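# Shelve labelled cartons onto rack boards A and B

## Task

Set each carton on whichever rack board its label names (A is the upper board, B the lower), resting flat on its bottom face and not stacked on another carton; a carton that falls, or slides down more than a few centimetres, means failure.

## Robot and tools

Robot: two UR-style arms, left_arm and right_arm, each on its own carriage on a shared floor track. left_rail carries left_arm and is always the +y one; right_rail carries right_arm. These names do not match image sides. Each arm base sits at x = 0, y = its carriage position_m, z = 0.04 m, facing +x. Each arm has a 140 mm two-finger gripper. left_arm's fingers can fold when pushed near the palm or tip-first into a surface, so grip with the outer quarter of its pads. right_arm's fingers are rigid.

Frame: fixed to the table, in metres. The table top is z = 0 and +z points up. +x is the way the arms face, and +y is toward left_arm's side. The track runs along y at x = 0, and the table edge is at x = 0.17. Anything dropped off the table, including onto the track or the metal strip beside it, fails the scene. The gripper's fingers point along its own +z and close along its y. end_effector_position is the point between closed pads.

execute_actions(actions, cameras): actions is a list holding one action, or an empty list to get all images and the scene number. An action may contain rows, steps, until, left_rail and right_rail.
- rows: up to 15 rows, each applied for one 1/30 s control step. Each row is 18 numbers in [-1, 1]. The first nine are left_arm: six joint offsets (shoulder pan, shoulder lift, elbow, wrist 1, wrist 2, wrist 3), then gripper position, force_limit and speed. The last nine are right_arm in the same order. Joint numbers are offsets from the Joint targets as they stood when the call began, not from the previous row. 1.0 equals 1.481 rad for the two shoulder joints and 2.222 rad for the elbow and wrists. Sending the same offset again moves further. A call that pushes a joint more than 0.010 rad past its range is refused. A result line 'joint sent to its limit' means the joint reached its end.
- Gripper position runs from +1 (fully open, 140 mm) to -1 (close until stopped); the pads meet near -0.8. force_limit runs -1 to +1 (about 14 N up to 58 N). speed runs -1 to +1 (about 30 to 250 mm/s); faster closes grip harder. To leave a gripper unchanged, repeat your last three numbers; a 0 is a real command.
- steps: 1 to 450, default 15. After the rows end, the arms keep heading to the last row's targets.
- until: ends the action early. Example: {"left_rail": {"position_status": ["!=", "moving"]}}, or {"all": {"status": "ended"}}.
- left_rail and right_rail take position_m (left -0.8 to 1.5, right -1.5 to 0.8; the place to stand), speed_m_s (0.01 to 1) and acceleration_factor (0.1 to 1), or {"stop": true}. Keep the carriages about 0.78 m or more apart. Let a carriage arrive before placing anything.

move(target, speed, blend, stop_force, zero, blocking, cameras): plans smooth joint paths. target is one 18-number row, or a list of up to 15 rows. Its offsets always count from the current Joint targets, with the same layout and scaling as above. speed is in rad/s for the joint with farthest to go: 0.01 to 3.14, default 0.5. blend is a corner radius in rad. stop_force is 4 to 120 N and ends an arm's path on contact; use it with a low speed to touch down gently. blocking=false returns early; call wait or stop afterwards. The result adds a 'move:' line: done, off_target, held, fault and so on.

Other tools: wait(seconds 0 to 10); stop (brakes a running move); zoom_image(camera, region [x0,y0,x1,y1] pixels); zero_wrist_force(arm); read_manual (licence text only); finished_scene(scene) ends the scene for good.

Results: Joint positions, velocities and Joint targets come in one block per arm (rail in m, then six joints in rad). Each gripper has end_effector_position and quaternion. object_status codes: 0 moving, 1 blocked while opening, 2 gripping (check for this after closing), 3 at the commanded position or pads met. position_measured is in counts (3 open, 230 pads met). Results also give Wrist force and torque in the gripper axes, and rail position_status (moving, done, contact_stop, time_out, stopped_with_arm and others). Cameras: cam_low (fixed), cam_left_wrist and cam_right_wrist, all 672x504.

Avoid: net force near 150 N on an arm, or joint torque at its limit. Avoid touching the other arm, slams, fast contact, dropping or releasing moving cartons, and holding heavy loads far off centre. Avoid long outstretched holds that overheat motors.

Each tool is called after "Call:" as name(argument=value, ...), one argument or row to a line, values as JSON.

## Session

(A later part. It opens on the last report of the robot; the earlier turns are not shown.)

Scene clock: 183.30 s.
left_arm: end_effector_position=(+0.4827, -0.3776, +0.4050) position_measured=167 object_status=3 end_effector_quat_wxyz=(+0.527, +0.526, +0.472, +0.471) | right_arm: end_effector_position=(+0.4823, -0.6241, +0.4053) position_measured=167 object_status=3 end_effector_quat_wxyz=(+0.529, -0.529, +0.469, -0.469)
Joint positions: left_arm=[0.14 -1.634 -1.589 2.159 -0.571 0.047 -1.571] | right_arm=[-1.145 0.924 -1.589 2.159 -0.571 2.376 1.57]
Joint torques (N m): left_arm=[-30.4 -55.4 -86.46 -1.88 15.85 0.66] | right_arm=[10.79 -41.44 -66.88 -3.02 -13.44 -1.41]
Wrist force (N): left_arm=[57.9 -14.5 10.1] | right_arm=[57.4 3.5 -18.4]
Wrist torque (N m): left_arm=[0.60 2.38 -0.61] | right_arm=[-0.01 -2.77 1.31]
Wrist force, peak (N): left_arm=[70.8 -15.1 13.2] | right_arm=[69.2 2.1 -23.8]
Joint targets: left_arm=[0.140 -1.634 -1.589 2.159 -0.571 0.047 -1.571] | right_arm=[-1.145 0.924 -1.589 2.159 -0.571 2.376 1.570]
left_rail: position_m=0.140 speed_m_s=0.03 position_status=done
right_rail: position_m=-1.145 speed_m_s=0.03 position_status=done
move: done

Call:
execute_actions(
  actions=[
    {"left_rail":{"position_m":0.1403},"right_rail":{"position_m":-1.1453},"steps":100,"until":{"all":{"status":"ended"}}},
  ],
)

Call:
move(
  target=[
    [0,-0.0168,-0.0121,0.0235,0,0,-0.3,-1,0,0,-0.0168,-0.0121,0.0235,0,0,-0.3,-1,0],
    [0,-0.0323,-0.0249,0.0465,0,0,-0.3,-1,0,0,-0.0323,-0.0249,0.0465,0,0,-0.3,-1,0],
    [0,-0.0459,-0.0385,0.0691,0,0,-0.3,-1,0,0,-0.0459,-0.0385,0.0691,0,0,-0.3,-1,0],
    [0,-0.058,-0.0527,0.0914,0,0,-0.3,-1,0,0,-0.058,-0.0527,0.0914,0,0,-0.3,-1,0],
    [0,-0.0682,-0.0676,0.1131,0,0,-0.3,-1,0,0,-0.0682,-0.0676,0.1131,0,0,-0.3,-1,0],
    [0,-0.0771,-0.0831,0.1346,0,0,-0.3,-1,0,0,-0.0771,-0.0831,0.1346,0,0,-0.3,-1,0],
    [0,-0.0863,-0.1046,0.1622,0,0,-0.3,-1,0,0,-0.0863,-0.1046,0.1622,0,0,-0.3,-1,0],
    [0,-0.093,-0.1266,0.1886,0,0,-0.3,-1,0,0,-0.093,-0.1266,0.1886,0,0,-0.3,-1,0],
  ],
  speed=0.1,
  blend=0.005,
)

Call:
execute_actions(
  actions=[
    {"left_rail":{"position_m":0.2803,"speed_m_s":0.06,"acceleration_factor":0.1},"right_rail":{"position_m":-1.0053,"speed_m_s":0.06,"acceleration_factor":0.1},"steps":300,"until":{"all":{"status":"ended"}}},
  ],
  cameras=["cam_low","cam_left_wrist"],
)

Scene clock: 199.73 s.
left_arm: end_effector_position=(+0.4827, -0.3771, +0.4052) position_measured=167 object_status=3 end_effector_quat_wxyz=(+0.527, +0.526, +0.472, +0.471) | right_arm: end_effector_position=(+0.4823, -0.6245, +0.4054) position_measured=167 object_status=3 end_effector_quat_wxyz=(+0.529, -0.529, +0.469, -0.469)
Joint positions: left_arm=[0.14 -1.634 -1.589 2.159 -0.571 0.047 -1.571] | right_arm=[-1.145 0.924 -1.589 2.159 -0.571 2.376 1.57]
Joint torques (N m): left_arm=[-28.51 -55.33 -79.92 -2.09 21.5 0.86] | right_arm=[8.2 -42.5 -62.62 -2.67 -15.83 -1.04]
Wrist force (N): left_arm=[49.7 -13.9 8.2] | right_arm=[48.8 3.7 -15.1]
Wrist torque (N m): left_arm=[0.56 1.93 -0.58] | right_arm=[-0.13 -2.35 1.13]
Wrist force, peak (N): left_arm=[58.4 -14.4 10.0] | right_arm=[57.5 3.6 -18.5]
Joint targets: left_arm=[0.140 -1.634 -1.589 2.159 -0.571 0.047 -1.571] | right_arm=[-1.145 0.924 -1.589 2.159 -0.571 2.376 1.570]
Tool commands: left_gripper/position=-0.3 left_gripper/force_limit=-1.0 left_gripper/speed=+0.0 right_gripper/position=-0.3 right_gripper/force_limit=-1.0 right_gripper/speed=+0.0
left_rail: position_m=0.140 speed_m_s=0.03 position_status=done
right_rail: position_m=-1.145 speed_m_s=0.03 position_status=done

Scene clock: 204.37 s.
left_arm: end_effector_position=(+0.4827, -0.3769, +0.6202) position_measured=167 object_status=3 end_effector_quat_wxyz=(+0.527, +0.526, +0.472, +0.471) | right_arm: end_effector_position=(+0.4821, -0.6247, +0.6204) position_measured=167 object_status=3 end_effector_quat_wxyz=(+0.529, -0.529, +0.469, -0.469)
Joint positions: left_arm=[0.14 -1.634 -1.727 1.878 -0.152 0.047 -1.571] | right_arm=[-1.145 0.924 -1.727 1.878 -0.152 2.376 1.57]
Joint torques (N m): left_arm=[-28.59 -37.75 -77.61 -0.92 27.41 0.94] | right_arm=[9.75 -29.45 -62.24 -2.75 -19.14 -1.18]
Wrist force (N): left_arm=[50.3 -13.0 8.9] | right_arm=[49.7 3.8 -16.2]
Wrist torque (N m): left_arm=[0.60 2.11 -0.60] | right_arm=[-0.16 -2.44 1.06]
Wrist force, peak (N): left_arm=[56.6 -13.3 10.3] | right_arm=[55.2 3.2 -18.4]
Joint targets: left_arm=[0.140 -1.634 -1.727 1.878 -0.152 0.047 -1.571] | right_arm=[-1.145 0.924 -1.727 1.878 -0.152 2.376 1.570]
left_rail: position_m=0.140 speed_m_s=0.03 position_status=done
right_rail: position_m=-1.145 speed_m_s=0.03 position_status=done
move: done

Scene clock: 207.80 s.
left_arm: end_effector_position=(+0.4827, -0.2369, +0.6203) position_measured=167 object_status=3 end_effector_quat_wxyz=(+0.527, +0.526, +0.472, +0.471) | right_arm: end_effector_position=(+0.4821, -0.4847, +0.6205) position_measured=167 object_status=3 end_effector_quat_wxyz=(+0.529, -0.529, +0.469, -0.469)
Joint positions: left_arm=[0.28 -1.634 -1.727 1.878 -0.152 0.047 -1.571] | right_arm=[-1.005 0.924 -1.727 1.878 -0.152 2.376 1.57]
Joint torques (N m): left_arm=[-29.28 -34.06 -72.49 -1.59 24.07 0.8] | right_arm=[10.6 -5.9 -54.92 -4.15 -21.33 -1.27]
Wrist force (N): left_arm=[50.8 -13.1 8.9] | right_arm=[49.6 4.0 -15.9]
Wrist torque (N m): left_arm=[0.61 1.97 -0.61] | right_arm=[-0.17 -2.40 1.06]
Wrist force, peak (N): left_arm=[54.7 -14.0 9.6] | right_arm=[54.5 4.0 -18.1]
Joint targets: left_arm=[0.280 -1.634 -1.727 1.878 -0.152 0.047 -1.571] | right_arm=[-1.005 0.924 -1.727 1.878 -0.152 2.376 1.570]
Tool commands: left_gripper/position=-0.3 left_gripper/force_limit=-1.0 left_gripper/speed=+0.0 right_gripper/position=-0.3 right_gripper/force_limit=-1.0 right_gripper/speed=+0.0
left_rail: position_m=0.280 speed_m_s=0.06 position_status=done
right_rail: position_m=-1.005 speed_m_s=0.06 position_status=done
camera_calibration:
cam_left_wrist: T_world_to_cam=[[-0.0181194, 0.0014669, 0.999835, -0.60206], [-0.439226, -0.898352, -0.00664183, -0.000483004], [0.898194, -0.439274, 0.0169219, -0.365386], [0, 0, 0, 1]] pos_world=[0.317067, -0.160055, 0.608141]
Images, in order (width x height): cam_low 672x504, cam_left_wrist 672x504.

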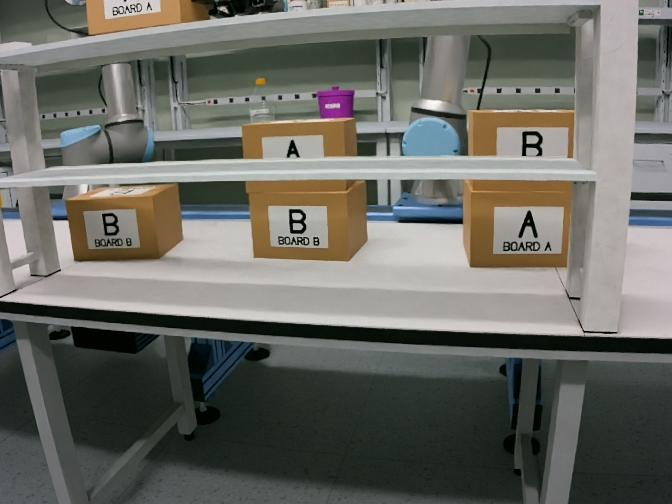

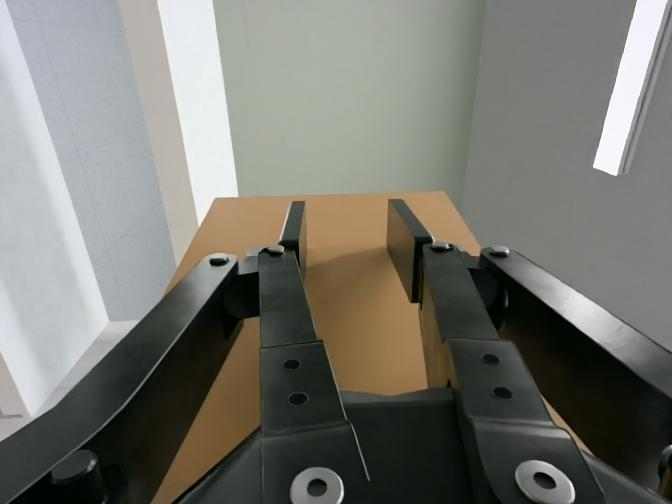

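Call:
move(
  target=[
    [0.0311,0.0082,-0.0045,-0.0009,0.0207,0,-0.3,-1,0,-0.0248,0.0082,-0.0045,-0.0009,-0.0165,0,-0.3,-1,0],
    [0.0923,0.0274,-0.0156,-0.0027,0.0615,0,-0.3,-1,0,-0.071,0.0274,-0.0156,-0.0027,-0.0473,0,-0.3,-1,0],
    [0.1522,0.0508,-0.0296,-0.0043,0.1014,0,-0.3,-1,0,-0.1136,0.0508,-0.0296,-0.0043,-0.0757,0,-0.3,-1,0],
    [0.2086,0.0772,-0.046,-0.0054,0.1391,0,-0.3,-1,0,-0.1521,0.0772,-0.046,-0.0054,-0.1013,0,-0.3,-1,0],
    [0.2587,0.1047,-0.0639,-0.0059,0.1725,0,-0.3,-1,0,-0.1846,0.1047,-0.0639,-0.0059,-0.123,0,-0.3,-1,0],
    [0.3055,0.1342,-0.0839,-0.0055,0.2036,0,-0.3,-1,0,-0.2139,0.1342,-0.0839,-0.0055,-0.1426,0,-0.3,-1,0],
    [0.3263,0.1488,-0.0942,-0.005,0.2175,0,-0.3,-1,0,-0.2267,0.1488,-0.0942,-0.005,-0.1511,0,-0.3,-1,0],
    [0.3562,0.1711,-0.1104,-0.0036,0.2374,0,-0.3,-1,0,-0.2445,0.1711,-0.1104,-0.0036,-0.163,0,-0.3,-1,0],
  ],
  speed=0.12,
  blend=0.005,
  cameras=["cam_low"],
)

Call:
move(
  target=[0,0.013,0.0387,-0.0472,0,0,-0.3,-1,0,0,0.013,0.0387,-0.0472,0,0,-0.3,-1,0],
  speed=0.04,
  stop_force=12,
)

Scene clock: 226.20 s.
left_arm: end_effector_position=(+0.7736, -0.2367, +0.6204) position_measured=167 object_status=3 end_effector_quat_wxyz=(+0.527, +0.526, +0.472, +0.472) | right_arm: end_effector_position=(+0.7730, -0.4847, +0.6205) position_measured=167 object_status=3 end_effector_quat_wxyz=(+0.529, -0.529, +0.469, -0.469)
Joint positions: left_arm=[0.28 -1.106 -1.474 1.633 -0.16 0.574 -1.571] | right_arm=[-1.005 0.562 -1.474 1.633 -0.16 2.014 1.57]
Joint torques (N m): left_arm=[-29.93 -31.85 -77.22 -2.38 25.37 0.85] | right_arm=[10.3 -31.65 -62.65 -2.56 -19.23 -1.19]
Wrist force (N): left_arm=[45.9 -11.5 8.6] | right_arm=[45.2 5.4 -14.7]
Wrist torque (N m): left_arm=[0.54 1.86 -0.61] | right_arm=[-0.24 -2.48 0.61]
Wrist force, peak (N): left_arm=[56.0 -13.9 10.9] | right_arm=[54.8 3.3 -18.9]
Joint targets: left_arm=[0.280 -1.106 -1.474 1.632 -0.160 0.574 -1.571] | right_arm=[-1.005 0.562 -1.474 1.632 -0.160 2.013 1.570]
left_rail: position_m=0.280 speed_m_s=0.06 position_status=done
right_rail: position_m=-1.005 speed_m_s=0.06 position_status=done
move: done
Images, in order (width x height): cam_low 672x504.

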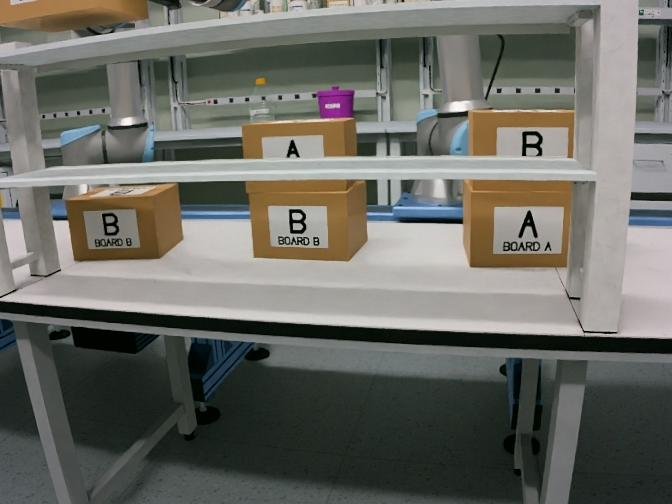

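Scene clock: 229.93 s.
left_arm: end_effector_position=(+0.7736, -0.2363, +0.5675) position_measured=167 object_status=3 end_effector_quat_wxyz=(+0.527, +0.526, +0.472, +0.472) | right_arm: end_effector_position=(+0.7729, -0.4849, +0.5689) position_measured=167 object_status=3 end_effector_quat_wxyz=(+0.529, -0.529, +0.469, -0.469)
Joint positions: left_arm=[0.28 -1.106 -1.457 1.708 -0.252 0.574 -1.571] | right_arm=[-1.005 0.562 -1.457 1.706 -0.25 2.013 1.57]
Joint torques (N m): left_arm=[-45.72 -72.73 -71.79 -1.73 20.75 1.08] | right_arm=[21.31 -62.85 -57.55 -2.21 -15.12 -1.29]
Wrist force (N): left_arm=[39.2 -5.2 5.5] | right_arm=[38.0 2.1 -7.6]
Wrist torque (N m): left_arm=[0.47 1.63 -0.80] | right_arm=[-0.23 -1.54 -0.26]
Wrist force, peak (N): left_arm=[50.8 -11.8 9.7] | right_arm=[50.0 4.6 -16.5]
Joint targets: left_arm=[0.280 -1.106 -1.457 1.708 -0.252 0.574 -1.571] | right_arm=[-1.005 0.562 -1.457 1.706 -0.250 2.013 1.570]
left_rail: position_m=0.280 speed_m_s=0.06 position_status=done
right_rail: position_m=-1.005 speed_m_s=0.06 position_status=done
move: contact (left_arm, right_arm); left_arm: the wrist 1 is farthest, 0.013 rad from its target; right_arm: the wrist 1 is farthest, 0.015 rad from its target

Call:
move(
  target=[0,0.0003,0.001,-0.0013,0,0,-0.3,-1,0,0,0.0003,0.0015,-0.0018,0,0,-0.3,-1,0],
  speed=0.03,
)

Call:
execute_actions(
  actions=[
    {"left_rail":{"position_m":0.3053,"speed_m_s":0.025},"right_rail":{"position_m":-1.0303,"speed_m_s":0.025},"steps":120,"until":{"all":{"status":"ended"}}},
  ],
)

Call:
move(
  target=[
    [-0.051,-0.0486,-0.0068,0.0396,-0.034,0,-0.3,-1,0,0.0309,-0.0486,-0.0068,0.0396,0.0206,0,-0.3,-1,0],
    [-0.1479,-0.1063,0.0329,0.0375,-0.0986,0,-0.3,-1,0,0.0928,-0.1063,0.0329,0.0375,0.0618,0,-0.3,-1,0],
    [-0.2642,-0.1554,0.0614,0.0425,-0.1761,0,-0.3,-1,0,0.1739,-0.1554,0.0614,0.0425,0.1159,0,-0.3,-1,0],
    [-0.6466,-0.07,0.238,-0.191,-0.431,0,-0.3,-1,0,0.5164,-0.07,0.238,-0.191,0.3442,0,-0.3,-1,0],
  ],
  speed=0.35,
  blend=0.015,
  cameras=["all"],
)

Call:
execute_actions(
  actions=[
    {"left_rail":{"position_m":0.72,"speed_m_s":0.2,"acceleration_factor":0.2},"right_rail":{"position_m":-0.7,"speed_m_s":0.2,"acceleration_factor":0.2},"steps":300,"until":{"all":{"status":"ended"}}},
  ],
  cameras=["all"],
)

Scene clock: 243.37 s.
left_arm: end_effector_position=(+0.7735, -0.2362, +0.5663) position_measured=167 object_status=3 end_effector_quat_wxyz=(+0.527, +0.526, +0.472, +0.472) | right_arm: end_effector_position=(+0.7727, -0.4851, +0.5671) position_measured=167 object_status=3 end_effector_quat_wxyz=(+0.529, -0.529, +0.469, -0.469)
Joint positions: left_arm=[0.28 -1.106 -1.456 1.71 -0.255 0.574 -1.571] | right_arm=[-1.005 0.562 -1.457 1.709 -0.254 2.013 1.57]
Joint torques (N m): left_arm=[-44.39 -15.31 -33.53 -4.32 20.78 0.95] | right_arm=[20.28 -21.7 -23.03 -1.97 -11.07 -1.23]
Wrist force (N): left_arm=[41.0 15.3 9.4] | right_arm=[34.9 -19.1 1.5]
Wrist torque (N m): left_arm=[-0.17 1.70 -1.01] | right_arm=[-0.95 -1.25 -0.33]
Wrist force, peak (N): left_arm=[41.0 15.3 9.4] | right_arm=[37.1 -15.6 -7.6]
Joint targets: left_arm=[0.280 -1.106 -1.456 1.710 -0.255 0.574 -1.571] | right_arm=[-1.005 0.562 -1.457 1.710 -0.254 2.013 1.570]
left_rail: position_m=0.280 speed_m_s=0.06 position_status=done
right_rail: position_m=-1.005 speed_m_s=0.06 position_status=done
move: done

Scene clock: 244.97 s.
left_arm: end_effector_position=(+0.7735, -0.2112, +0.5661) position_measured=167 object_status=3 end_effector_quat_wxyz=(+0.527, +0.526, +0.472, +0.472) | right_arm: end_effector_position=(+0.7726, -0.5101, +0.5669) position_measured=167 object_status=3 end_effector_quat_wxyz=(+0.529, -0.529, +0.469, -0.469)
Joint positions: left_arm=[0.305 -1.106 -1.456 1.71 -0.255 0.574 -1.571] | right_arm=[-1.03 0.562 -1.457 1.71 -0.254 2.013 1.57]
Joint torques (N m): left_arm=[10.16 -80.41 -59.19 0.57 -2.02 0.83] | right_arm=[-14.83 -70.72 -51.04 -0.64 2.9 -1.21]
Wrist force (N): left_arm=[-0.1 -0.2 0.1] | right_arm=[-2.5 0.3 2.4]
Wrist torque (N m): left_arm=[0.00 0.13 -0.28] | right_arm=[-0.57 0.33 -0.40]
Wrist force, peak (N): left_arm=[41.3 17.1 9.1] | right_arm=[34.7 -18.6 2.0]
Joint targets: left_arm=[0.305 -1.106 -1.456 1.710 -0.255 0.574 -1.571] | right_arm=[-1.030 0.562 -1.457 1.710 -0.254 2.013 1.570]
Tool commands: left_gripper/position=-0.3 left_gripper/force_limit=-1.0 left_gripper/speed=+0.0 right_gripper/position=-0.3 right_gripper/force_limit=-1.0 right_gripper/speed=+0.0
left_rail: position_m=0.305 speed_m_s=0.02 position_status=done
right_rail: position_m=-1.030 speed_m_s=0.02 position_status=done

Scene clock: 248.33 s.
left_arm: end_effector_position=(+0.2783, -0.2122, +0.3545) position_measured=167 object_status=3 end_effector_quat_wxyz=(+0.527, +0.527, +0.472, +0.472) | right_arm: end_effector_position=(+0.2782, -0.5093, +0.3551) position_measured=167 object_status=3 end_effector_quat_wxyz=(+0.529, -0.529, +0.469, -0.469)
Joint positions: left_arm=[0.305 -2.064 -1.56 2.239 -0.679 -0.383 -1.571] | right_arm=[-1.03 1.327 -1.56 2.238 -0.678 2.778 1.57]
Joint torques (N m): left_arm=[-14.02 -16.67 -26.09 -1.02 -2.62 0.79] | right_arm=[11.93 -26.51 -24.18 -4.7 3.02 -1.31]
Wrist force (N): left_arm=[0.4 -0.3 0.1] | right_arm=[-2.8 0.5 2.5]
Wrist torque (N m): left_arm=[-0.02 0.04 -0.28] | right_arm=[-0.53 0.49 -0.38]
Wrist force, peak (N): left_arm=[0.5 -2.7 2.3] | right_arm=[-2.0 2.7 4.3]
Joint targets: left_arm=[0.305 -2.064 -1.560 2.239 -0.680 -0.383 -1.571] | right_arm=[-1.030 1.327 -1.560 2.238 -0.678 2.778 1.570]
left_rail: position_m=0.305 speed_m_s=0.02 position_status=done
right_rail: position_m=-1.030 speed_m_s=0.02 position_status=done
move: done
camera_calibration:
cam_left_wrist: T_world_to_cam=[[-0.0180763, 0.000663161, 0.999836, -0.340258], [-0.439251, -0.898334, -0.00734549, -0.0696334], [0.898183, -0.439312, 0.0165299, -0.166229], [0, 0, 0, 1]] pos_world=[0.112567, -0.135355, 0.342439]
cam_right_wrist: T_world_to_cam=[[-0.015287, 0.0205667, -0.999672, 0.376735], [-0.421081, 0.906676, 0.0250926, 0.571763], [0.906894, 0.421327, -0.00520014, 0.140265], [0, 0, 0, 1]] pos_world=[0.119312, -0.58525, 0.362994]

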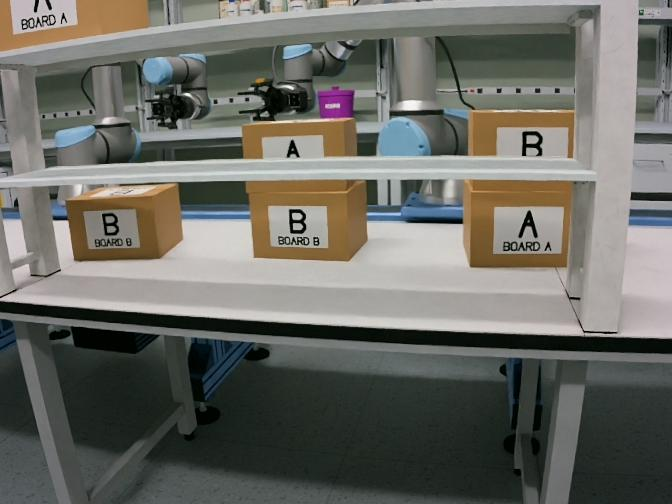

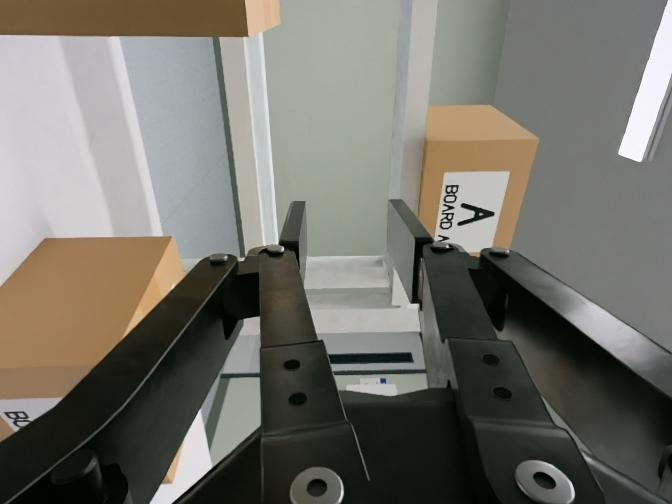

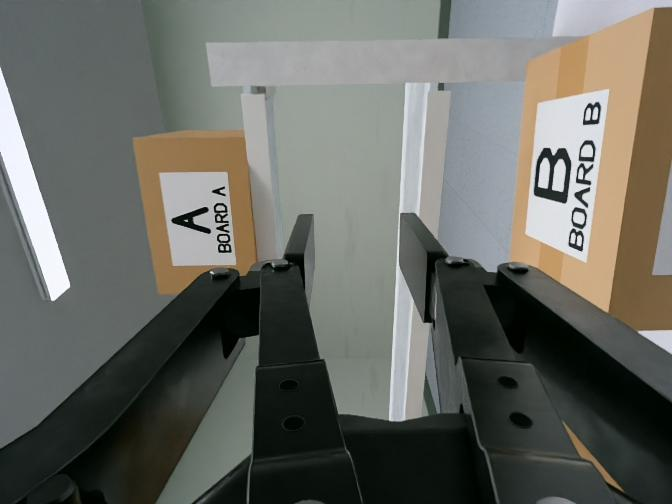

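Scene clock: 252.13 s.
left_arm: end_effector_position=(+0.2782, +0.2026, +0.3544) position_measured=167 object_status=3 end_effector_quat_wxyz=(+0.527, +0.527, +0.472, +0.472) | right_arm: end_effector_position=(+0.2781, -0.1791, +0.3550) position_measured=167 object_status=3 end_effector_quat_wxyz=(+0.529, -0.529, +0.469, -0.469)
Joint positions: left_arm=[0.72 -2.064 -1.56 2.239 -0.68 -0.383 -1.571] | right_arm=[-0.7 1.327 -1.56 2.238 -0.678 2.778 1.57]
Joint torques (N m): left_arm=[-11.93 -22.74 -32.25 -0.65 -1.03 0.88] | right_arm=[6.22 -34.79 -34.05 -3.99 2.25 -1.31]
Wrist force (N): left_arm=[0.1 -0.3 0.2] | right_arm=[-2.9 0.7 2.4]
Wrist torque (N m): left_arm=[-0.02 0.10 -0.28] | right_arm=[-0.50 0.51 -0.39]
Wrist force, peak (N): left_arm=[-0.9 -0.3 0.0] | right_arm=[-3.4 0.8 2.6]
Joint targets: left_arm=[0.720 -2.064 -1.560 2.239 -0.680 -0.383 -1.571] | right_arm=[-0.700 1.327 -1.560 2.238 -0.678 2.778 1.570]
Tool commands: left_gripper/position=-0.3 left_gripper/force_limit=-1.0 left_gripper/speed=+0.0 right_gripper/position=-0.3 right_gripper/force_limit=-1.0 right_gripper/speed=+0.0
left_rail: position_m=0.720 speed_m_s=0.20 position_status=done
right_rail: position_m=-0.700 speed_m_s=0.20 position_status=done
camera_calibration:
cam_left_wrist: T_world_to_cam=[[-0.0180766, 0.000662554, 0.999836, -0.340433], [-0.439251, -0.898334, -0.00734617, 0.302995], [0.898183, -0.439312, 0.0165299, 0.0159994], [0, 0, 0, 1]] pos_world=[0.112567, 0.279445, 0.342339]
cam_right_wrist: T_world_to_cam=[[-0.0152869, 0.0205665, -0.999672, 0.369842], [-0.421081, 0.906676, 0.0250924, 0.27234], [0.906894, 0.421327, -0.00520014, 0.00123356], [0, 0, 0, 1]] pos_world=[0.119212, -0.25505, 0.362894]

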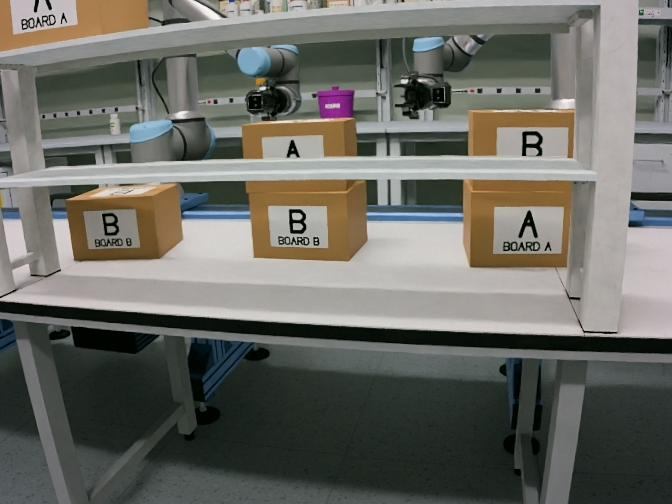

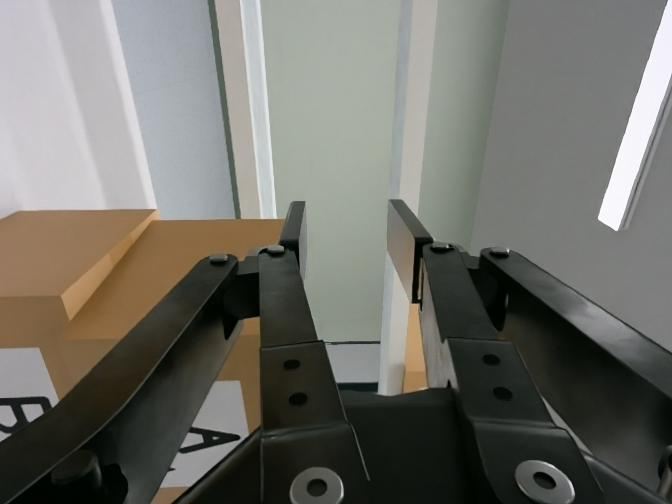

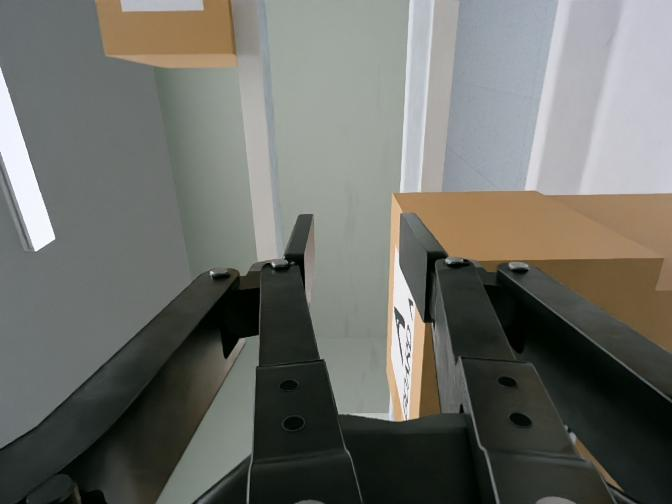

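Call:
move(
  target=[
    [0,0.1248,0.039,-0.1217,0,0,-0.3,-1,0,0,0.1248,0.039,-0.1226,0,0,-0.3,-1,0],
    [0.2147,0.1294,0.0347,-0.1204,0.1431,0,-0.3,-1,0,-0.2091,0.1294,0.0347,-0.1209,-0.1394,0,-0.3,-1,0],
  ],
  speed=0.3,
  blend=0.01,
)

Call:
execute_actions(
  actions=[
    {"left_rail":{"position_m":0.652,"speed_m_s":0.05},"right_rail":{"position_m":-0.667,"speed_m_s":0.05},"steps":150,"until":{"all":{"status":"ended"}}},
  ],
  cameras=["cam_left_wrist","cam_right_wrist"],
)

Scene clock: 275.93 s.
left_arm: end_effector_position=(+0.4304, +0.2028, +0.2368) position_measured=167 object_status=3 end_effector_quat_wxyz=(+0.527, +0.527, +0.472, +0.472) | right_arm: end_effector_position=(+0.4300, -0.1790, +0.2372) position_measured=167 object_status=3 end_effector_quat_wxyz=(+0.529, -0.529, +0.469, -0.469)
Joint positions: left_arm=[0.72 -1.746 -1.368 2.316 -0.947 -0.066 -1.571] | right_arm=[-0.7 1.018 -1.369 2.316 -0.947 2.469 1.57]
Joint torques (N m): left_arm=[11.37 -25.75 -39.84 2.95 2.35 1.26] | right_arm=[-14 -35.24 -34.2 1.3 -3.15 -1.01]
Wrist force (N): left_arm=[0.0 -0.3 0.0] | right_arm=[-2.9 -0.1 2.2]
Wrist torque (N m): left_arm=[-0.03 0.11 -0.29] | right_arm=[-0.65 0.45 -0.36]
Wrist force, peak (N): left_arm=[-0.1 -2.1 -1.4] | right_arm=[-2.7 0.3 4.1]
Joint targets: left_arm=[0.720 -1.746 -1.368 2.316 -0.947 -0.065 -1.571] | right_arm=[-0.700 1.017 -1.369 2.316 -0.947 2.468 1.570]
left_rail: position_m=0.720 speed_m_s=0.20 position_status=done
right_rail: position_m=-0.700 speed_m_s=0.20 position_status=done
move: done

Scene clock: 277.90 s.
left_arm: end_effector_position=(+0.4305, +0.1348, +0.2368) position_measured=167 object_status=3 end_effector_quat_wxyz=(+0.527, +0.527, +0.472, +0.472) | right_arm: end_effector_position=(+0.4301, -0.1460, +0.2372) position_measured=167 object_status=3 end_effector_quat_wxyz=(+0.529, -0.529, +0.469, -0.469)
Joint positions: left_arm=[0.652 -1.746 -1.368 2.316 -0.947 -0.065 -1.571] | right_arm=[-0.667 1.017 -1.369 2.316 -0.947 2.468 1.57]
Joint torques (N m): left_arm=[12.92 -28.82 -37.97 2.15 2.11 0.91] | right_arm=[-13.68 -36.31 -28.75 0.31 -2.77 -1.44]
Wrist force (N): left_arm=[0.2 -0.5 -0.1] | right_arm=[-3.4 0.0 2.3]
Wrist torque (N m): left_arm=[-0.06 0.05 -0.29] | right_arm=[-0.65 0.56 -0.35]
Wrist force, peak (N): left_arm=[-0.5 -0.6 0.0] | right_arm=[-3.4 -0.1 2.5]
Joint targets: left_arm=[0.652 -1.746 -1.368 2.316 -0.947 -0.065 -1.571] | right_arm=[-0.667 1.017 -1.369 2.316 -0.947 2.468 1.570]
Tool commands: left_gripper/position=-0.3 left_gripper/force_limit=-1.0 left_gripper/speed=+0.0 right_gripper/position=-0.3 right_gripper/force_limit=-1.0 right_gripper/speed=+0.0
left_rail: position_m=0.652 speed_m_s=0.05 position_status=done
right_rail: position_m=-0.667 speed_m_s=0.05 position_status=done
camera_calibration:
cam_left_wrist: T_world_to_cam=[[-0.0183407, -0.000544751, 0.999832, -0.219827], [-0.439183, -0.898357, -0.00854576, 0.308337], [0.898211, -0.439265, 0.0162373, -0.148498], [0, 0, 0, 1]] pos_world=[0.264767, 0.211646, 0.224836]
cam_right_wrist: T_world_to_cam=[[-0.0153362, 0.020434, -0.999674, 0.253709], [-0.42108, 0.906679, 0.024993, 0.309356], [0.906894, 0.421325, -0.00530066, -0.151239], [0, 0, 0, 1]] pos_world=[0.271312, -0.22195, 0.245093]
Images, in order (width x height): cam_left_wrist 672x504, cam_right_wrist 672x504.

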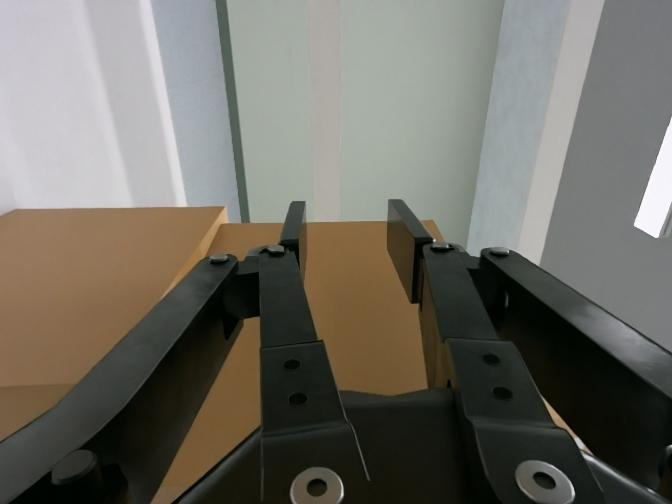

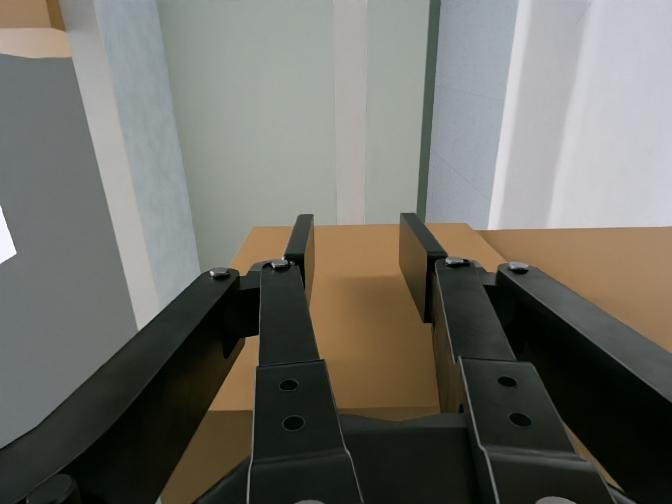

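Call:
execute_actions(
  actions=[
    {"left_rail":{"position_m":0.644,"speed_m_s":0.03},"right_rail":{"position_m":-0.659,"speed_m_s":0.03},"steps":150,"until":{"all":{"status":"ended"}}},
  ],
)

Call:
execute_actions(
  actions=[
    {"left_rail":{"position_m":0.6415},"right_rail":{"position_m":-0.6565},"steps":150,"until":{"all":{"status":"ended"}}},
  ],
)

Scene clock: 286.00 s.
left_arm: end_effector_position=(+0.4305, +0.1268, +0.2368) position_measured=167 object_status=3 end_effector_quat_wxyz=(+0.527, +0.527, +0.472, +0.472) | right_arm: end_effector_position=(+0.4301, -0.1380, +0.2372) position_measured=167 object_status=3 end_effector_quat_wxyz=(+0.529, -0.529, +0.469, -0.469)
Joint positions: left_arm=[0.644 -1.746 -1.368 2.316 -0.947 -0.065 -1.571] | right_arm=[-0.659 1.017 -1.369 2.316 -0.947 2.468 1.57]
Joint torques (N m): left_arm=[13.89 -29.07 -31.36 1.37 0.69 1.07] | right_arm=[-10.33 -44.53 -19.84 -1.48 -1.45 -1.46]
Wrist force (N): left_arm=[-0.1 -0.5 0.0] | right_arm=[4.7 -2.0 0.8]
Wrist torque (N m): left_arm=[-0.06 0.11 -0.29] | right_arm=[-0.61 0.61 -0.33]
Wrist force, peak (N): left_arm=[0.0 -0.8 0.3] | right_arm=[4.4 -3.0 1.4]
Joint targets: left_arm=[0.644 -1.746 -1.368 2.316 -0.947 -0.065 -1.571] | right_arm=[-0.659 1.017 -1.369 2.316 -0.947 2.468 1.570]
Tool commands: left_gripper/position=-0.3 left_gripper/force_limit=-1.0 left_gripper/speed=+0.0 right_gripper/position=-0.3 right_gripper/force_limit=-1.0 right_gripper/speed=+0.0
left_rail: position_m=0.644 speed_m_s=0.03 position_status=done
right_rail: position_m=-0.659 speed_m_s=0.03 position_status=done

Scene clock: 286.50 s.
left_arm: end_effector_position=(+0.4305, +0.1243, +0.2368) position_measured=167 object_status=3 end_effector_quat_wxyz=(+0.527, +0.527, +0.472, +0.472) | right_arm: end_effector_position=(+0.4301, -0.1355, +0.2372) position_measured=167 object_status=3 end_effector_quat_wxyz=(+0.529, -0.529, +0.469, -0.469)
Joint positions: left_arm=[0.642 -1.746 -1.368 2.316 -0.947 -0.065 -1.571] | right_arm=[-0.657 1.017 -1.369 2.316 -0.947 2.468 1.57]
Joint torques (N m): left_arm=[11.56 -32.53 -30.14 1.69 0.93 1.05] | right_arm=[-10.4 -46.03 -20.99 -1.55 -1.22 -1.35]
Wrist force (N): left_arm=[-0.1 -0.5 0.2] | right_arm=[4.2 -3.1 1.5]
Wrist torque (N m): left_arm=[-0.07 0.13 -0.28] | right_arm=[-0.56 0.66 -0.32]
Wrist force, peak (N): left_arm=[0.3 -0.7 -0.1] | right_arm=[5.2 -2.6 1.0]
Joint targets: left_arm=[0.642 -1.746 -1.368 2.316 -0.947 -0.065 -1.571] | right_arm=[-0.656 1.017 -1.369 2.316 -0.947 2.468 1.570]
Tool commands: left_gripper/position=-0.3 left_gripper/force_limit=-1.0 left_gripper/speed=+0.0 right_gripper/position=-0.3 right_gripper/force_limit=-1.0 right_gripper/speed=+0.0
left_rail: position_m=0.642 speed_m_s=0.03 position_status=done
right_rail: position_m=-0.657 speed_m_s=0.03 position_status=done

Call:
execute_actions(
  actions=[
    {"left_rail":{"position_m":0.6385},"steps":150,"until":{"all":{"status":"ended"}}},
  ],
)

Call:
execute_actions(
  actions=[
    {"left_rail":{"position_m":0.6365},"steps":150,"until":{"all":{"status":"ended"}}},
  ],
)

Scene clock: 290.97 s.
left_arm: end_effector_position=(+0.4305, +0.1213, +0.2368) position_measured=167 object_status=3 end_effector_quat_wxyz=(+0.527, +0.527, +0.472, +0.472) | right_arm: end_effector_position=(+0.4301, -0.1355, +0.2372) position_measured=167 object_status=3 end_effector_quat_wxyz=(+0.529, -0.529, +0.469, -0.469)
Joint positions: left_arm=[0.639 -1.746 -1.368 2.316 -0.947 -0.065 -1.571] | right_arm=[-0.657 1.017 -1.369 2.316 -0.947 2.468 1.57]
Joint torques (N m): left_arm=[12.05 -32.75 -26.49 0.31 -0.4 1.09] | right_arm=[-7.99 -49.95 -31.31 -2.99 -0.05 -1.66]
Wrist force (N): left_arm=[0.0 -0.4 0.1] | right_arm=[5.0 -2.8 1.0]
Wrist torque (N m): left_arm=[-0.04 0.11 -0.29] | right_arm=[-0.62 0.63 -0.33]
Wrist force, peak (N): left_arm=[-0.1 -0.8 0.0] | right_arm=[4.9 -3.8 1.2]
Joint targets: left_arm=[0.638 -1.746 -1.368 2.316 -0.947 -0.065 -1.571] | right_arm=[-0.656 1.017 -1.369 2.316 -0.947 2.468 1.570]
Tool commands: left_gripper/position=-0.3 left_gripper/force_limit=-1.0 left_gripper/speed=+0.0 right_gripper/position=-0.3 right_gripper/force_limit=-1.0 right_gripper/speed=+0.0
left_rail: position_m=0.639 position_m_goal=0.638 speed_m_s=0.03 position_status=done
right_rail: position_m=-0.657 speed_m_s=0.03 position_status=done

Scene clock: 291.43 s.
left_arm: end_effector_position=(+0.4305, +0.1193, +0.2368) position_measured=167 object_status=3 end_effector_quat_wxyz=(+0.527, +0.527, +0.472, +0.472) | right_arm: end_effector_position=(+0.4301, -0.1355, +0.2372) position_measured=167 object_status=3 end_effector_quat_wxyz=(+0.529, -0.529, +0.469, -0.469)
Joint positions: left_arm=[0.637 -1.746 -1.368 2.316 -0.947 -0.065 -1.571] | right_arm=[-0.657 1.017 -1.369 2.316 -0.947 2.468 1.57]
Joint torques (N m): left_arm=[11.84 -33.08 -25.53 0.06 -0.8 1.29] | right_arm=[-6.78 -53.68 -32.36 -3.27 0.29 -1.37]
Wrist force (N): left_arm=[0.0 -0.3 0.3] | right_arm=[4.9 -2.6 1.1]
Wrist torque (N m): left_arm=[-0.02 0.10 -0.29] | right_arm=[-0.58 0.64 -0.33]
Wrist force, peak (N): left_arm=[0.0 -0.7 0.5] | right_arm=[4.8 -3.5 1.3]
Joint targets: left_arm=[0.637 -1.746 -1.368 2.316 -0.947 -0.065 -1.571] | right_arm=[-0.656 1.017 -1.369 2.316 -0.947 2.468 1.570]
Tool commands: left_gripper/position=-0.3 left_gripper/force_limit=-1.0 left_gripper/speed=+0.0 right_gripper/position=-0.3 right_gripper/force_limit=-1.0 right_gripper/speed=+0.0
left_rail: position_m=0.637 speed_m_s=0.03 position_status=done
right_rail: position_m=-0.657 speed_m_s=0.03 position_status=done

Call:
execute_actions(
  actions=[
    {"left_rail":{"position_m":0.634},"steps":150,"until":{"all":{"status":"ended"}}},
  ],
)

Call:
execute_actions(
  actions=[
    {"left_rail":{"position_m":0.632},"steps":150,"until":{"all":{"status":"ended"}}},
  ],
)

Scene clock: 295.37 s.
left_arm: end_effector_position=(+0.4305, +0.1168, +0.2368) position_measured=167 object_status=3 end_effector_quat_wxyz=(+0.527, +0.527, +0.472, +0.472) | right_arm: end_effector_position=(+0.4301, -0.1355, +0.2372) position_measured=167 object_status=3 end_effector_quat_wxyz=(+0.529, -0.529, +0.469, -0.469)
Joint positions: left_arm=[0.634 -1.746 -1.368 2.316 -0.947 -0.065 -1.571] | right_arm=[-0.657 1.017 -1.369 2.316 -0.947 2.468 1.57]
Joint torques (N m): left_arm=[12.22 -36.44 -22.05 -0.51 -1.8 1.36] | right_arm=[-2.67 -56.36 -34.92 -3.87 1.26 -1.39]
Wrist force (N): left_arm=[0.0 -0.6 0.4] | right_arm=[4.8 -2.8 1.0]
Wrist torque (N m): left_arm=[-0.08 0.09 -0.29] | right_arm=[-0.58 0.65 -0.33]
Wrist force, peak (N): left_arm=[0.4 -0.8 0.2] | right_arm=[4.9 -3.7 1.0]
Joint targets: left_arm=[0.634 -1.746 -1.368 2.316 -0.947 -0.065 -1.571] | right_arm=[-0.656 1.017 -1.369 2.316 -0.947 2.468 1.570]
Tool commands: left_gripper/position=-0.3 left_gripper/force_limit=-1.0 left_gripper/speed=+0.0 right_gripper/position=-0.3 right_gripper/force_limit=-1.0 right_gripper/speed=+0.0
left_rail: position_m=0.634 speed_m_s=0.03 position_status=done
right_rail: position_m=-0.657 speed_m_s=0.03 position_status=done

Scene clock: 295.83 s.
left_arm: end_effector_position=(+0.4305, +0.1149, +0.2368) position_measured=167 object_status=3 end_effector_quat_wxyz=(+0.527, +0.527, +0.472, +0.472) | right_arm: end_effector_position=(+0.4301, -0.1355, +0.2372) position_measured=167 object_status=3 end_effector_quat_wxyz=(+0.529, -0.529, +0.469, -0.469)
Joint positions: left_arm=[0.632 -1.746 -1.368 2.316 -0.947 -0.065 -1.571] | right_arm=[-0.657 1.017 -1.369 2.316 -0.947 2.468 1.57]
Joint torques (N m): left_arm=[3.84 -37.25 -27.61 -0.6 4.12 0.79] | right_arm=[-2.3 -55.48 -35.48 -3.64 0.98 -1.45]
Wrist force (N): left_arm=[12.6 -0.5 -4.1] | right_arm=[6.5 -2.6 -0.3]
Wrist torque (N m): left_arm=[-0.03 0.51 -0.36] | right_arm=[-0.58 0.72 -0.32]
Wrist force, peak (N): left_arm=[12.8 0.4 -4.0] | right_arm=[6.8 -3.3 -0.4]
Joint targets: left_arm=[0.632 -1.746 -1.368 2.316 -0.947 -0.065 -1.571] | right_arm=[-0.656 1.017 -1.369 2.316 -0.947 2.468 1.570]
Tool commands: left_gripper/position=-0.3 left_gripper/force_limit=-1.0 left_gripper/speed=+0.0 right_gripper/position=-0.3 right_gripper/force_limit=-1.0 right_gripper/speed=+0.0
left_rail: position_m=0.632 speed_m_s=0.03 position_status=done
right_rail: position_m=-0.657 speed_m_s=0.03 position_status=done

Call:
execute_actions(
  actions=[
    {"left_rail":{"position_m":0.6305},"right_rail":{"position_m":-0.654},"steps":150,"until":{"all":{"status":"ended"}}},
  ],
)

Scene clock: 299.23 s.
left_arm: end_effector_position=(+0.4305, +0.1133, +0.2368) position_measured=167 object_status=3 end_effector_quat_wxyz=(+0.527, +0.527, +0.472, +0.472) | right_arm: end_effector_position=(+0.4301, -0.1331, +0.2373) position_measured=167 object_status=3 end_effector_quat_wxyz=(+0.529, -0.529, +0.469, -0.469)
Joint positions: left_arm=[0.631 -1.746 -1.368 2.316 -0.947 -0.065 -1.571] | right_arm=[-0.654 1.017 -1.369 2.316 -0.947 2.469 1.57]
Joint torques (N m): left_arm=[-18.86 -39.83 -47.29 0.08 7.81 1.23] | right_arm=[2.8 -49.82 -34.51 -3.62 -7.61 -1.24]
Wrist force (N): left_arm=[25.4 -3.0 -2.5] | right_arm=[31.2 -11.6 -3.4]
Wrist torque (N m): left_arm=[-0.05 1.00 -0.78] | right_arm=[-0.39 1.20 -0.20]
Wrist force, peak (N): left_arm=[25.4 -3.1 -2.7] | right_arm=[31.2 -11.6 -3.4]
Joint targets: left_arm=[0.630 -1.746 -1.368 2.316 -0.947 -0.065 -1.571] | right_arm=[-0.654 1.017 -1.369 2.316 -0.947 2.468 1.570]
Tool commands: left_gripper/position=-0.3 left_gripper/force_limit=-1.0 left_gripper/speed=+0.0 right_gripper/position=-0.3 right_gripper/force_limit=-1.0 right_gripper/speed=+0.0
left_rail: position_m=0.631 position_m_goal=0.630 speed_m_s=0.03 position_status=done
right_rail: position_m=-0.654 speed_m_s=0.03 position_status=done

Call:
execute_actions(
  actions=[
    {"left_rail":{"position_m":0.6287},"right_rail":{"position_m":-0.6522},"steps":150,"until":{"all":{"status":"ended"}}},
  ],
)

Scene clock: 303.30 s.
left_arm: end_effector_position=(+0.4305, +0.1116, +0.2368) position_measured=167 object_status=3 end_effector_quat_wxyz=(+0.527, +0.527, +0.472, +0.472) | right_arm: end_effector_position=(+0.4301, -0.1313, +0.2372) position_measured=167 object_status=3 end_effector_quat_wxyz=(+0.529, -0.529, +0.469, -0.469)
Joint positions: left_arm=[0.629 -1.746 -1.368 2.316 -0.947 -0.065 -1.571] | right_arm=[-0.652 1.017 -1.369 2.316 -0.947 2.468 1.57]
Joint torques (N m): left_arm=[-21.42 -43.29 -48.41 -1.79 11.26 1.14] | right_arm=[8.63 -30.46 -36.31 -3.6 -18.54 -1.42]
Wrist force (N): left_arm=[51.3 1.1 -7.5] | right_arm=[58.4 -23.0 -12.5]
Wrist torque (N m): left_arm=[-0.20 1.92 -1.03] | right_arm=[-0.31 1.57 0.00]
Wrist force, peak (N): left_arm=[51.4 1.4 -7.1] | right_arm=[58.4 -23.0 -12.5]
Joint targets: left_arm=[0.629 -1.746 -1.368 2.316 -0.947 -0.065 -1.571] | right_arm=[-0.652 1.017 -1.369 2.316 -0.947 2.468 1.570]
Tool commands: left_gripper/position=-0.3 left_gripper/force_limit=-1.0 left_gripper/speed=+0.0 right_gripper/position=-0.3 right_gripper/force_limit=-1.0 right_gripper/speed=+0.0
left_rail: position_m=0.629 speed_m_s=0.03 position_status=done
right_rail: position_m=-0.652 speed_m_s=0.03 position_status=done

Call:
move(
  target=[0,-0.0214,-0.0045,0.0188,0,0,-0.3,-1,0,0,-0.0214,-0.0045,0.0188,0,0,-0.3,-1,0],
  speed=0.05,
  cameras=["cam_low"],
)

Scene clock: 308.00 s.
left_arm: end_effector_position=(+0.4305, +0.1115, +0.2546) position_measured=167 object_status=3 end_effector_quat_wxyz=(+0.527, +0.527, +0.472, +0.472) | right_arm: end_effector_position=(+0.4301, -0.1312, +0.2551) position_measured=167 object_status=3 end_effector_quat_wxyz=(+0.529, -0.529, +0.469, -0.469)
Joint positions: left_arm=[0.629 -1.746 -1.4 2.306 -0.906 -0.065 -1.571] | right_arm=[-0.652 1.017 -1.4 2.306 -0.905 2.468 1.57]
Joint torques (N m): left_arm=[-19.32 -65.73 -72.98 -0.59 24.89 1.24] | right_arm=[31.35 -64.08 -62.32 -3.06 -18.46 -1.62]
Wrist force (N): left_arm=[50.7 -8.5 -4.1] | right_arm=[48.8 9.2 -3.3]
Wrist torque (N m): left_arm=[0.15 1.87 -0.73] | right_arm=[-0.81 1.54 -0.05]
Wrist force, peak (N): left_arm=[54.0 -8.0 -3.7] | right_arm=[58.9 -23.0 -12.7]
Joint targets: left_arm=[0.629 -1.746 -1.400 2.306 -0.905 -0.065 -1.571] | right_arm=[-0.652 1.017 -1.400 2.306 -0.905 2.468 1.570]
left_rail: position_m=0.629 speed_m_s=0.03 position_status=done
right_rail: position_m=-0.652 speed_m_s=0.03 position_status=done
move: done
Images, in order (width x height): cam_low 672x504.

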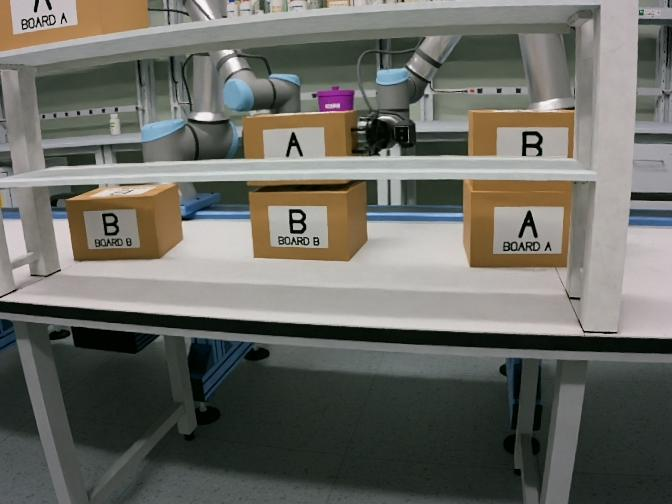

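Call:
move(
  target=[
    [0,-0.0551,-0.0152,0.0519,0,0,-0.3,-1,0,0,-0.0551,-0.0152,0.0519,0,0,-0.3,-1,0],
    [0,-0.1023,-0.0342,0.1023,0,0,-0.3,-1,0,0,-0.1023,-0.0342,0.1023,0,0,-0.3,-1,0],
    [0,-0.1424,-0.0564,0.1513,0,0,-0.3,-1,0,0,-0.1424,-0.0564,0.1513,0,0,-0.3,-1,0],
    [0,-0.1751,-0.0817,0.1984,0,0,-0.3,-1,0,0,-0.1751,-0.0817,0.1984,0,0,-0.3,-1,0],
    [0,-0.2006,-0.1098,0.2435,0,0,-0.3,-1,0,0,-0.2006,-0.1098,0.2435,0,0,-0.3,-1,0],
    [0,-0.2198,-0.1405,0.287,0,0,-0.3,-1,0,0,-0.2198,-0.1405,0.287,0,0,-0.3,-1,0],
    [0,-0.2289,-0.1622,0.3148,0,0,-0.3,-1,0,0,-0.2289,-0.1622,0.3148,0,0,-0.3,-1,0],
    [0,-0.2357,-0.1842,0.3414,0,0,-0.3,-1,0,0,-0.2357,-0.1842,0.3414,0,0,-0.3,-1,0],
  ],
  speed=0.1,
  blend=0.005,
)

Call:
move(
  target=[
    [0.0436,0.0081,-0.0044,-0.001,0.029,0,-0.3,-1,0,-0.0368,0.0081,-0.0044,-0.001,-0.0245,0,-0.3,-1,0],
    [0.1065,0.0235,-0.0128,-0.0028,0.071,0,-0.3,-1,0,-0.0873,0.0235,-0.0128,-0.0028,-0.0581,0,-0.3,-1,0],
    [0.1677,0.0427,-0.0239,-0.0046,0.1118,0,-0.3,-1,0,-0.1335,0.0427,-0.0239,-0.0046,-0.0889,0,-0.3,-1,0],
    [0.2276,0.0661,-0.0379,-0.0062,0.1517,0,-0.3,-1,0,-0.1761,0.0661,-0.0379,-0.0062,-0.1173,0,-0.3,-1,0],
    [0.284,0.0925,-0.0543,-0.0073,0.1894,0,-0.3,-1,0,-0.2146,0.0925,-0.0543,-0.0073,-0.1429,0,-0.3,-1,0],
    [0.3341,0.12,-0.0722,-0.0078,0.2228,0,-0.3,-1,0,-0.2471,0.12,-0.0722,-0.0078,-0.1646,0,-0.3,-1,0],
    [0.3809,0.1495,-0.0922,-0.0074,0.2539,0,-0.3,-1,0,-0.2764,0.1495,-0.0922,-0.0074,-0.1842,0,-0.3,-1,0],
    [0.4017,0.1641,-0.1025,-0.0069,0.2678,0,-0.3,-1,0,-0.2892,0.1641,-0.1025,-0.0069,-0.1927,0,-0.3,-1,0],
    [0.4316,0.1864,-0.1187,-0.0055,0.2877,0,-0.3,-1,0,-0.307,0.1864,-0.1187,-0.0055,-0.2046,0,-0.3,-1,0],
  ],
  speed=0.12,
  blend=0.005,
  cameras=["cam_low","cam_right_wrist"],
)

Call:
move(
  target=[0,0.013,0.0387,-0.0472,0,0,-0.3,-1,0,0,0.013,0.0387,-0.0472,0,0,-0.3,-1,0],
  speed=0.04,
  stop_force=12,
)

Scene clock: 343.67 s.
left_arm: end_effector_position=(+0.4305, +0.1115, +0.6195) position_measured=167 object_status=3 end_effector_quat_wxyz=(+0.527, +0.527, +0.472, +0.472) | right_arm: end_effector_position=(+0.4299, -0.1316, +0.6201) position_measured=167 object_status=3 end_effector_quat_wxyz=(+0.529, -0.529, +0.469, -0.469)
Joint positions: left_arm=[0.629 -1.746 -1.749 1.897 -0.147 -0.065 -1.571] | right_arm=[-0.652 1.017 -1.749 1.896 -0.147 2.468 1.57]
Joint torques (N m): left_arm=[-21.15 -30.48 -74.34 -0.6 15.15 1.8] | right_arm=[32.29 -32.32 -66.7 -3.9 -18.31 -1.38]
Wrist force (N): left_arm=[53.3 -7.6 -3.8] | right_arm=[50.9 9.3 -4.0]
Wrist torque (N m): left_arm=[0.12 1.98 -0.76] | right_arm=[-0.64 1.59 -0.04]
Wrist force, peak (N): left_arm=[64.1 -7.8 -4.6] | right_arm=[62.2 9.8 -6.0]
Joint targets: left_arm=[0.629 -1.746 -1.749 1.897 -0.147 -0.065 -1.571] | right_arm=[-0.652 1.017 -1.750 1.896 -0.147 2.468 1.570]
left_rail: position_m=0.629 speed_m_s=0.03 position_status=done
right_rail: position_m=-0.652 speed_m_s=0.03 position_status=done
move: done

Scene clock: 349.43 s.
left_arm: end_effector_position=(+0.7734, +0.1115, +0.6192) position_measured=167 object_status=3 end_effector_quat_wxyz=(+0.526, +0.527, +0.472, +0.472) | right_arm: end_effector_position=(+0.7728, -0.1314, +0.6200) position_measured=167 object_status=3 end_effector_quat_wxyz=(+0.529, -0.529, +0.469, -0.469)
Joint positions: left_arm=[0.629 -1.107 -1.473 1.633 -0.159 0.574 -1.571] | right_arm=[-0.652 0.563 -1.474 1.633 -0.159 2.014 1.57]
Joint torques (N m): left_arm=[-29.11 -22.25 -74.07 -2.24 26.56 1.27] | right_arm=[23.14 -44.72 -66.42 -3.99 -26.76 -1.48]
Wrist force (N): left_arm=[49.5 -5.9 -3.8] | right_arm=[47.7 11.7 -2.9]
Wrist torque (N m): left_arm=[0.03 1.80 -0.84] | right_arm=[-0.88 1.44 -0.49]
Wrist force, peak (N): left_arm=[58.7 -8.1 -4.2] | right_arm=[56.7 9.9 -4.9]
Joint targets: left_arm=[0.629 -1.107 -1.473 1.633 -0.159 0.574 -1.571] | right_arm=[-0.652 0.563 -1.473 1.632 -0.159 2.014 1.570]
left_rail: position_m=0.629 speed_m_s=0.03 position_status=done
right_rail: position_m=-0.652 speed_m_s=0.03 position_status=done
move: done
camera_calibration:
cam_right_wrist: T_world_to_cam=[[-0.0155648, 0.020219, -0.999674, 0.641537], [-0.420991, 0.906723, 0.0248938, 0.43087], [0.906931, 0.421241, -0.00560098, -0.466005], [0, 0, 0, 1]] pos_world=[0.614012, -0.207351, 0.627992]
Images, in order (width x height): cam_low 672x504, cam_right_wrist 672x504.

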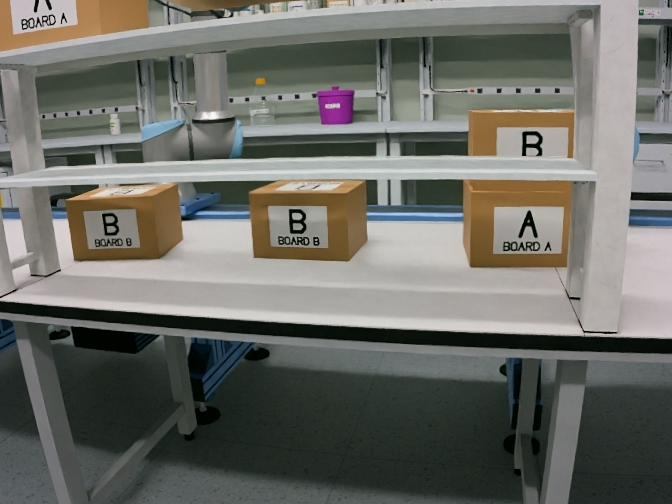

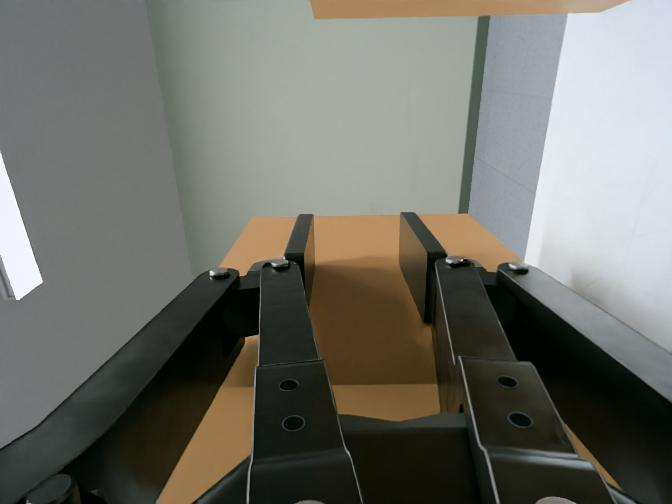

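Scene clock: 353.10 s.
left_arm: end_effector_position=(+0.7734, +0.1119, +0.5684) position_measured=167 object_status=3 end_effector_quat_wxyz=(+0.526, +0.527, +0.472, +0.472) | right_arm: end_effector_position=(+0.7727, -0.1316, +0.5696) position_measured=167 object_status=3 end_effector_quat_wxyz=(+0.529, -0.529, +0.469, -0.469)
Joint positions: left_arm=[0.629 -1.107 -1.457 1.706 -0.248 0.574 -1.571] | right_arm=[-0.652 0.563 -1.457 1.705 -0.247 2.014 1.57]
Joint torques (N m): left_arm=[-36.82 -63.17 -69.1 -1.5 23.37 1.3] | right_arm=[33.2 -65.43 -59.13 -2.38 -23.34 -1.58]
Wrist force (N): left_arm=[45.6 1.9 -2.7] | right_arm=[42.5 2.7 -1.6]
Wrist torque (N m): left_arm=[0.00 1.76 -0.74] | right_arm=[-1.04 1.36 -0.49]
Wrist force, peak (N): left_arm=[53.9 -5.2 -3.9] | right_arm=[51.9 11.5 -3.3]
Joint targets: left_arm=[0.629 -1.107 -1.457 1.706 -0.248 0.574 -1.571] | right_arm=[-0.652 0.563 -1.457 1.705 -0.247 2.014 1.570]
left_rail: position_m=0.629 speed_m_s=0.03 position_status=done
right_rail: position_m=-0.652 speed_m_s=0.03 position_status=done
move: contact (left_arm, right_arm); left_arm: the wrist 1 is farthest, 0.016 rad from its target; right_arm: the wrist 1 is farthest, 0.017 rad from its target


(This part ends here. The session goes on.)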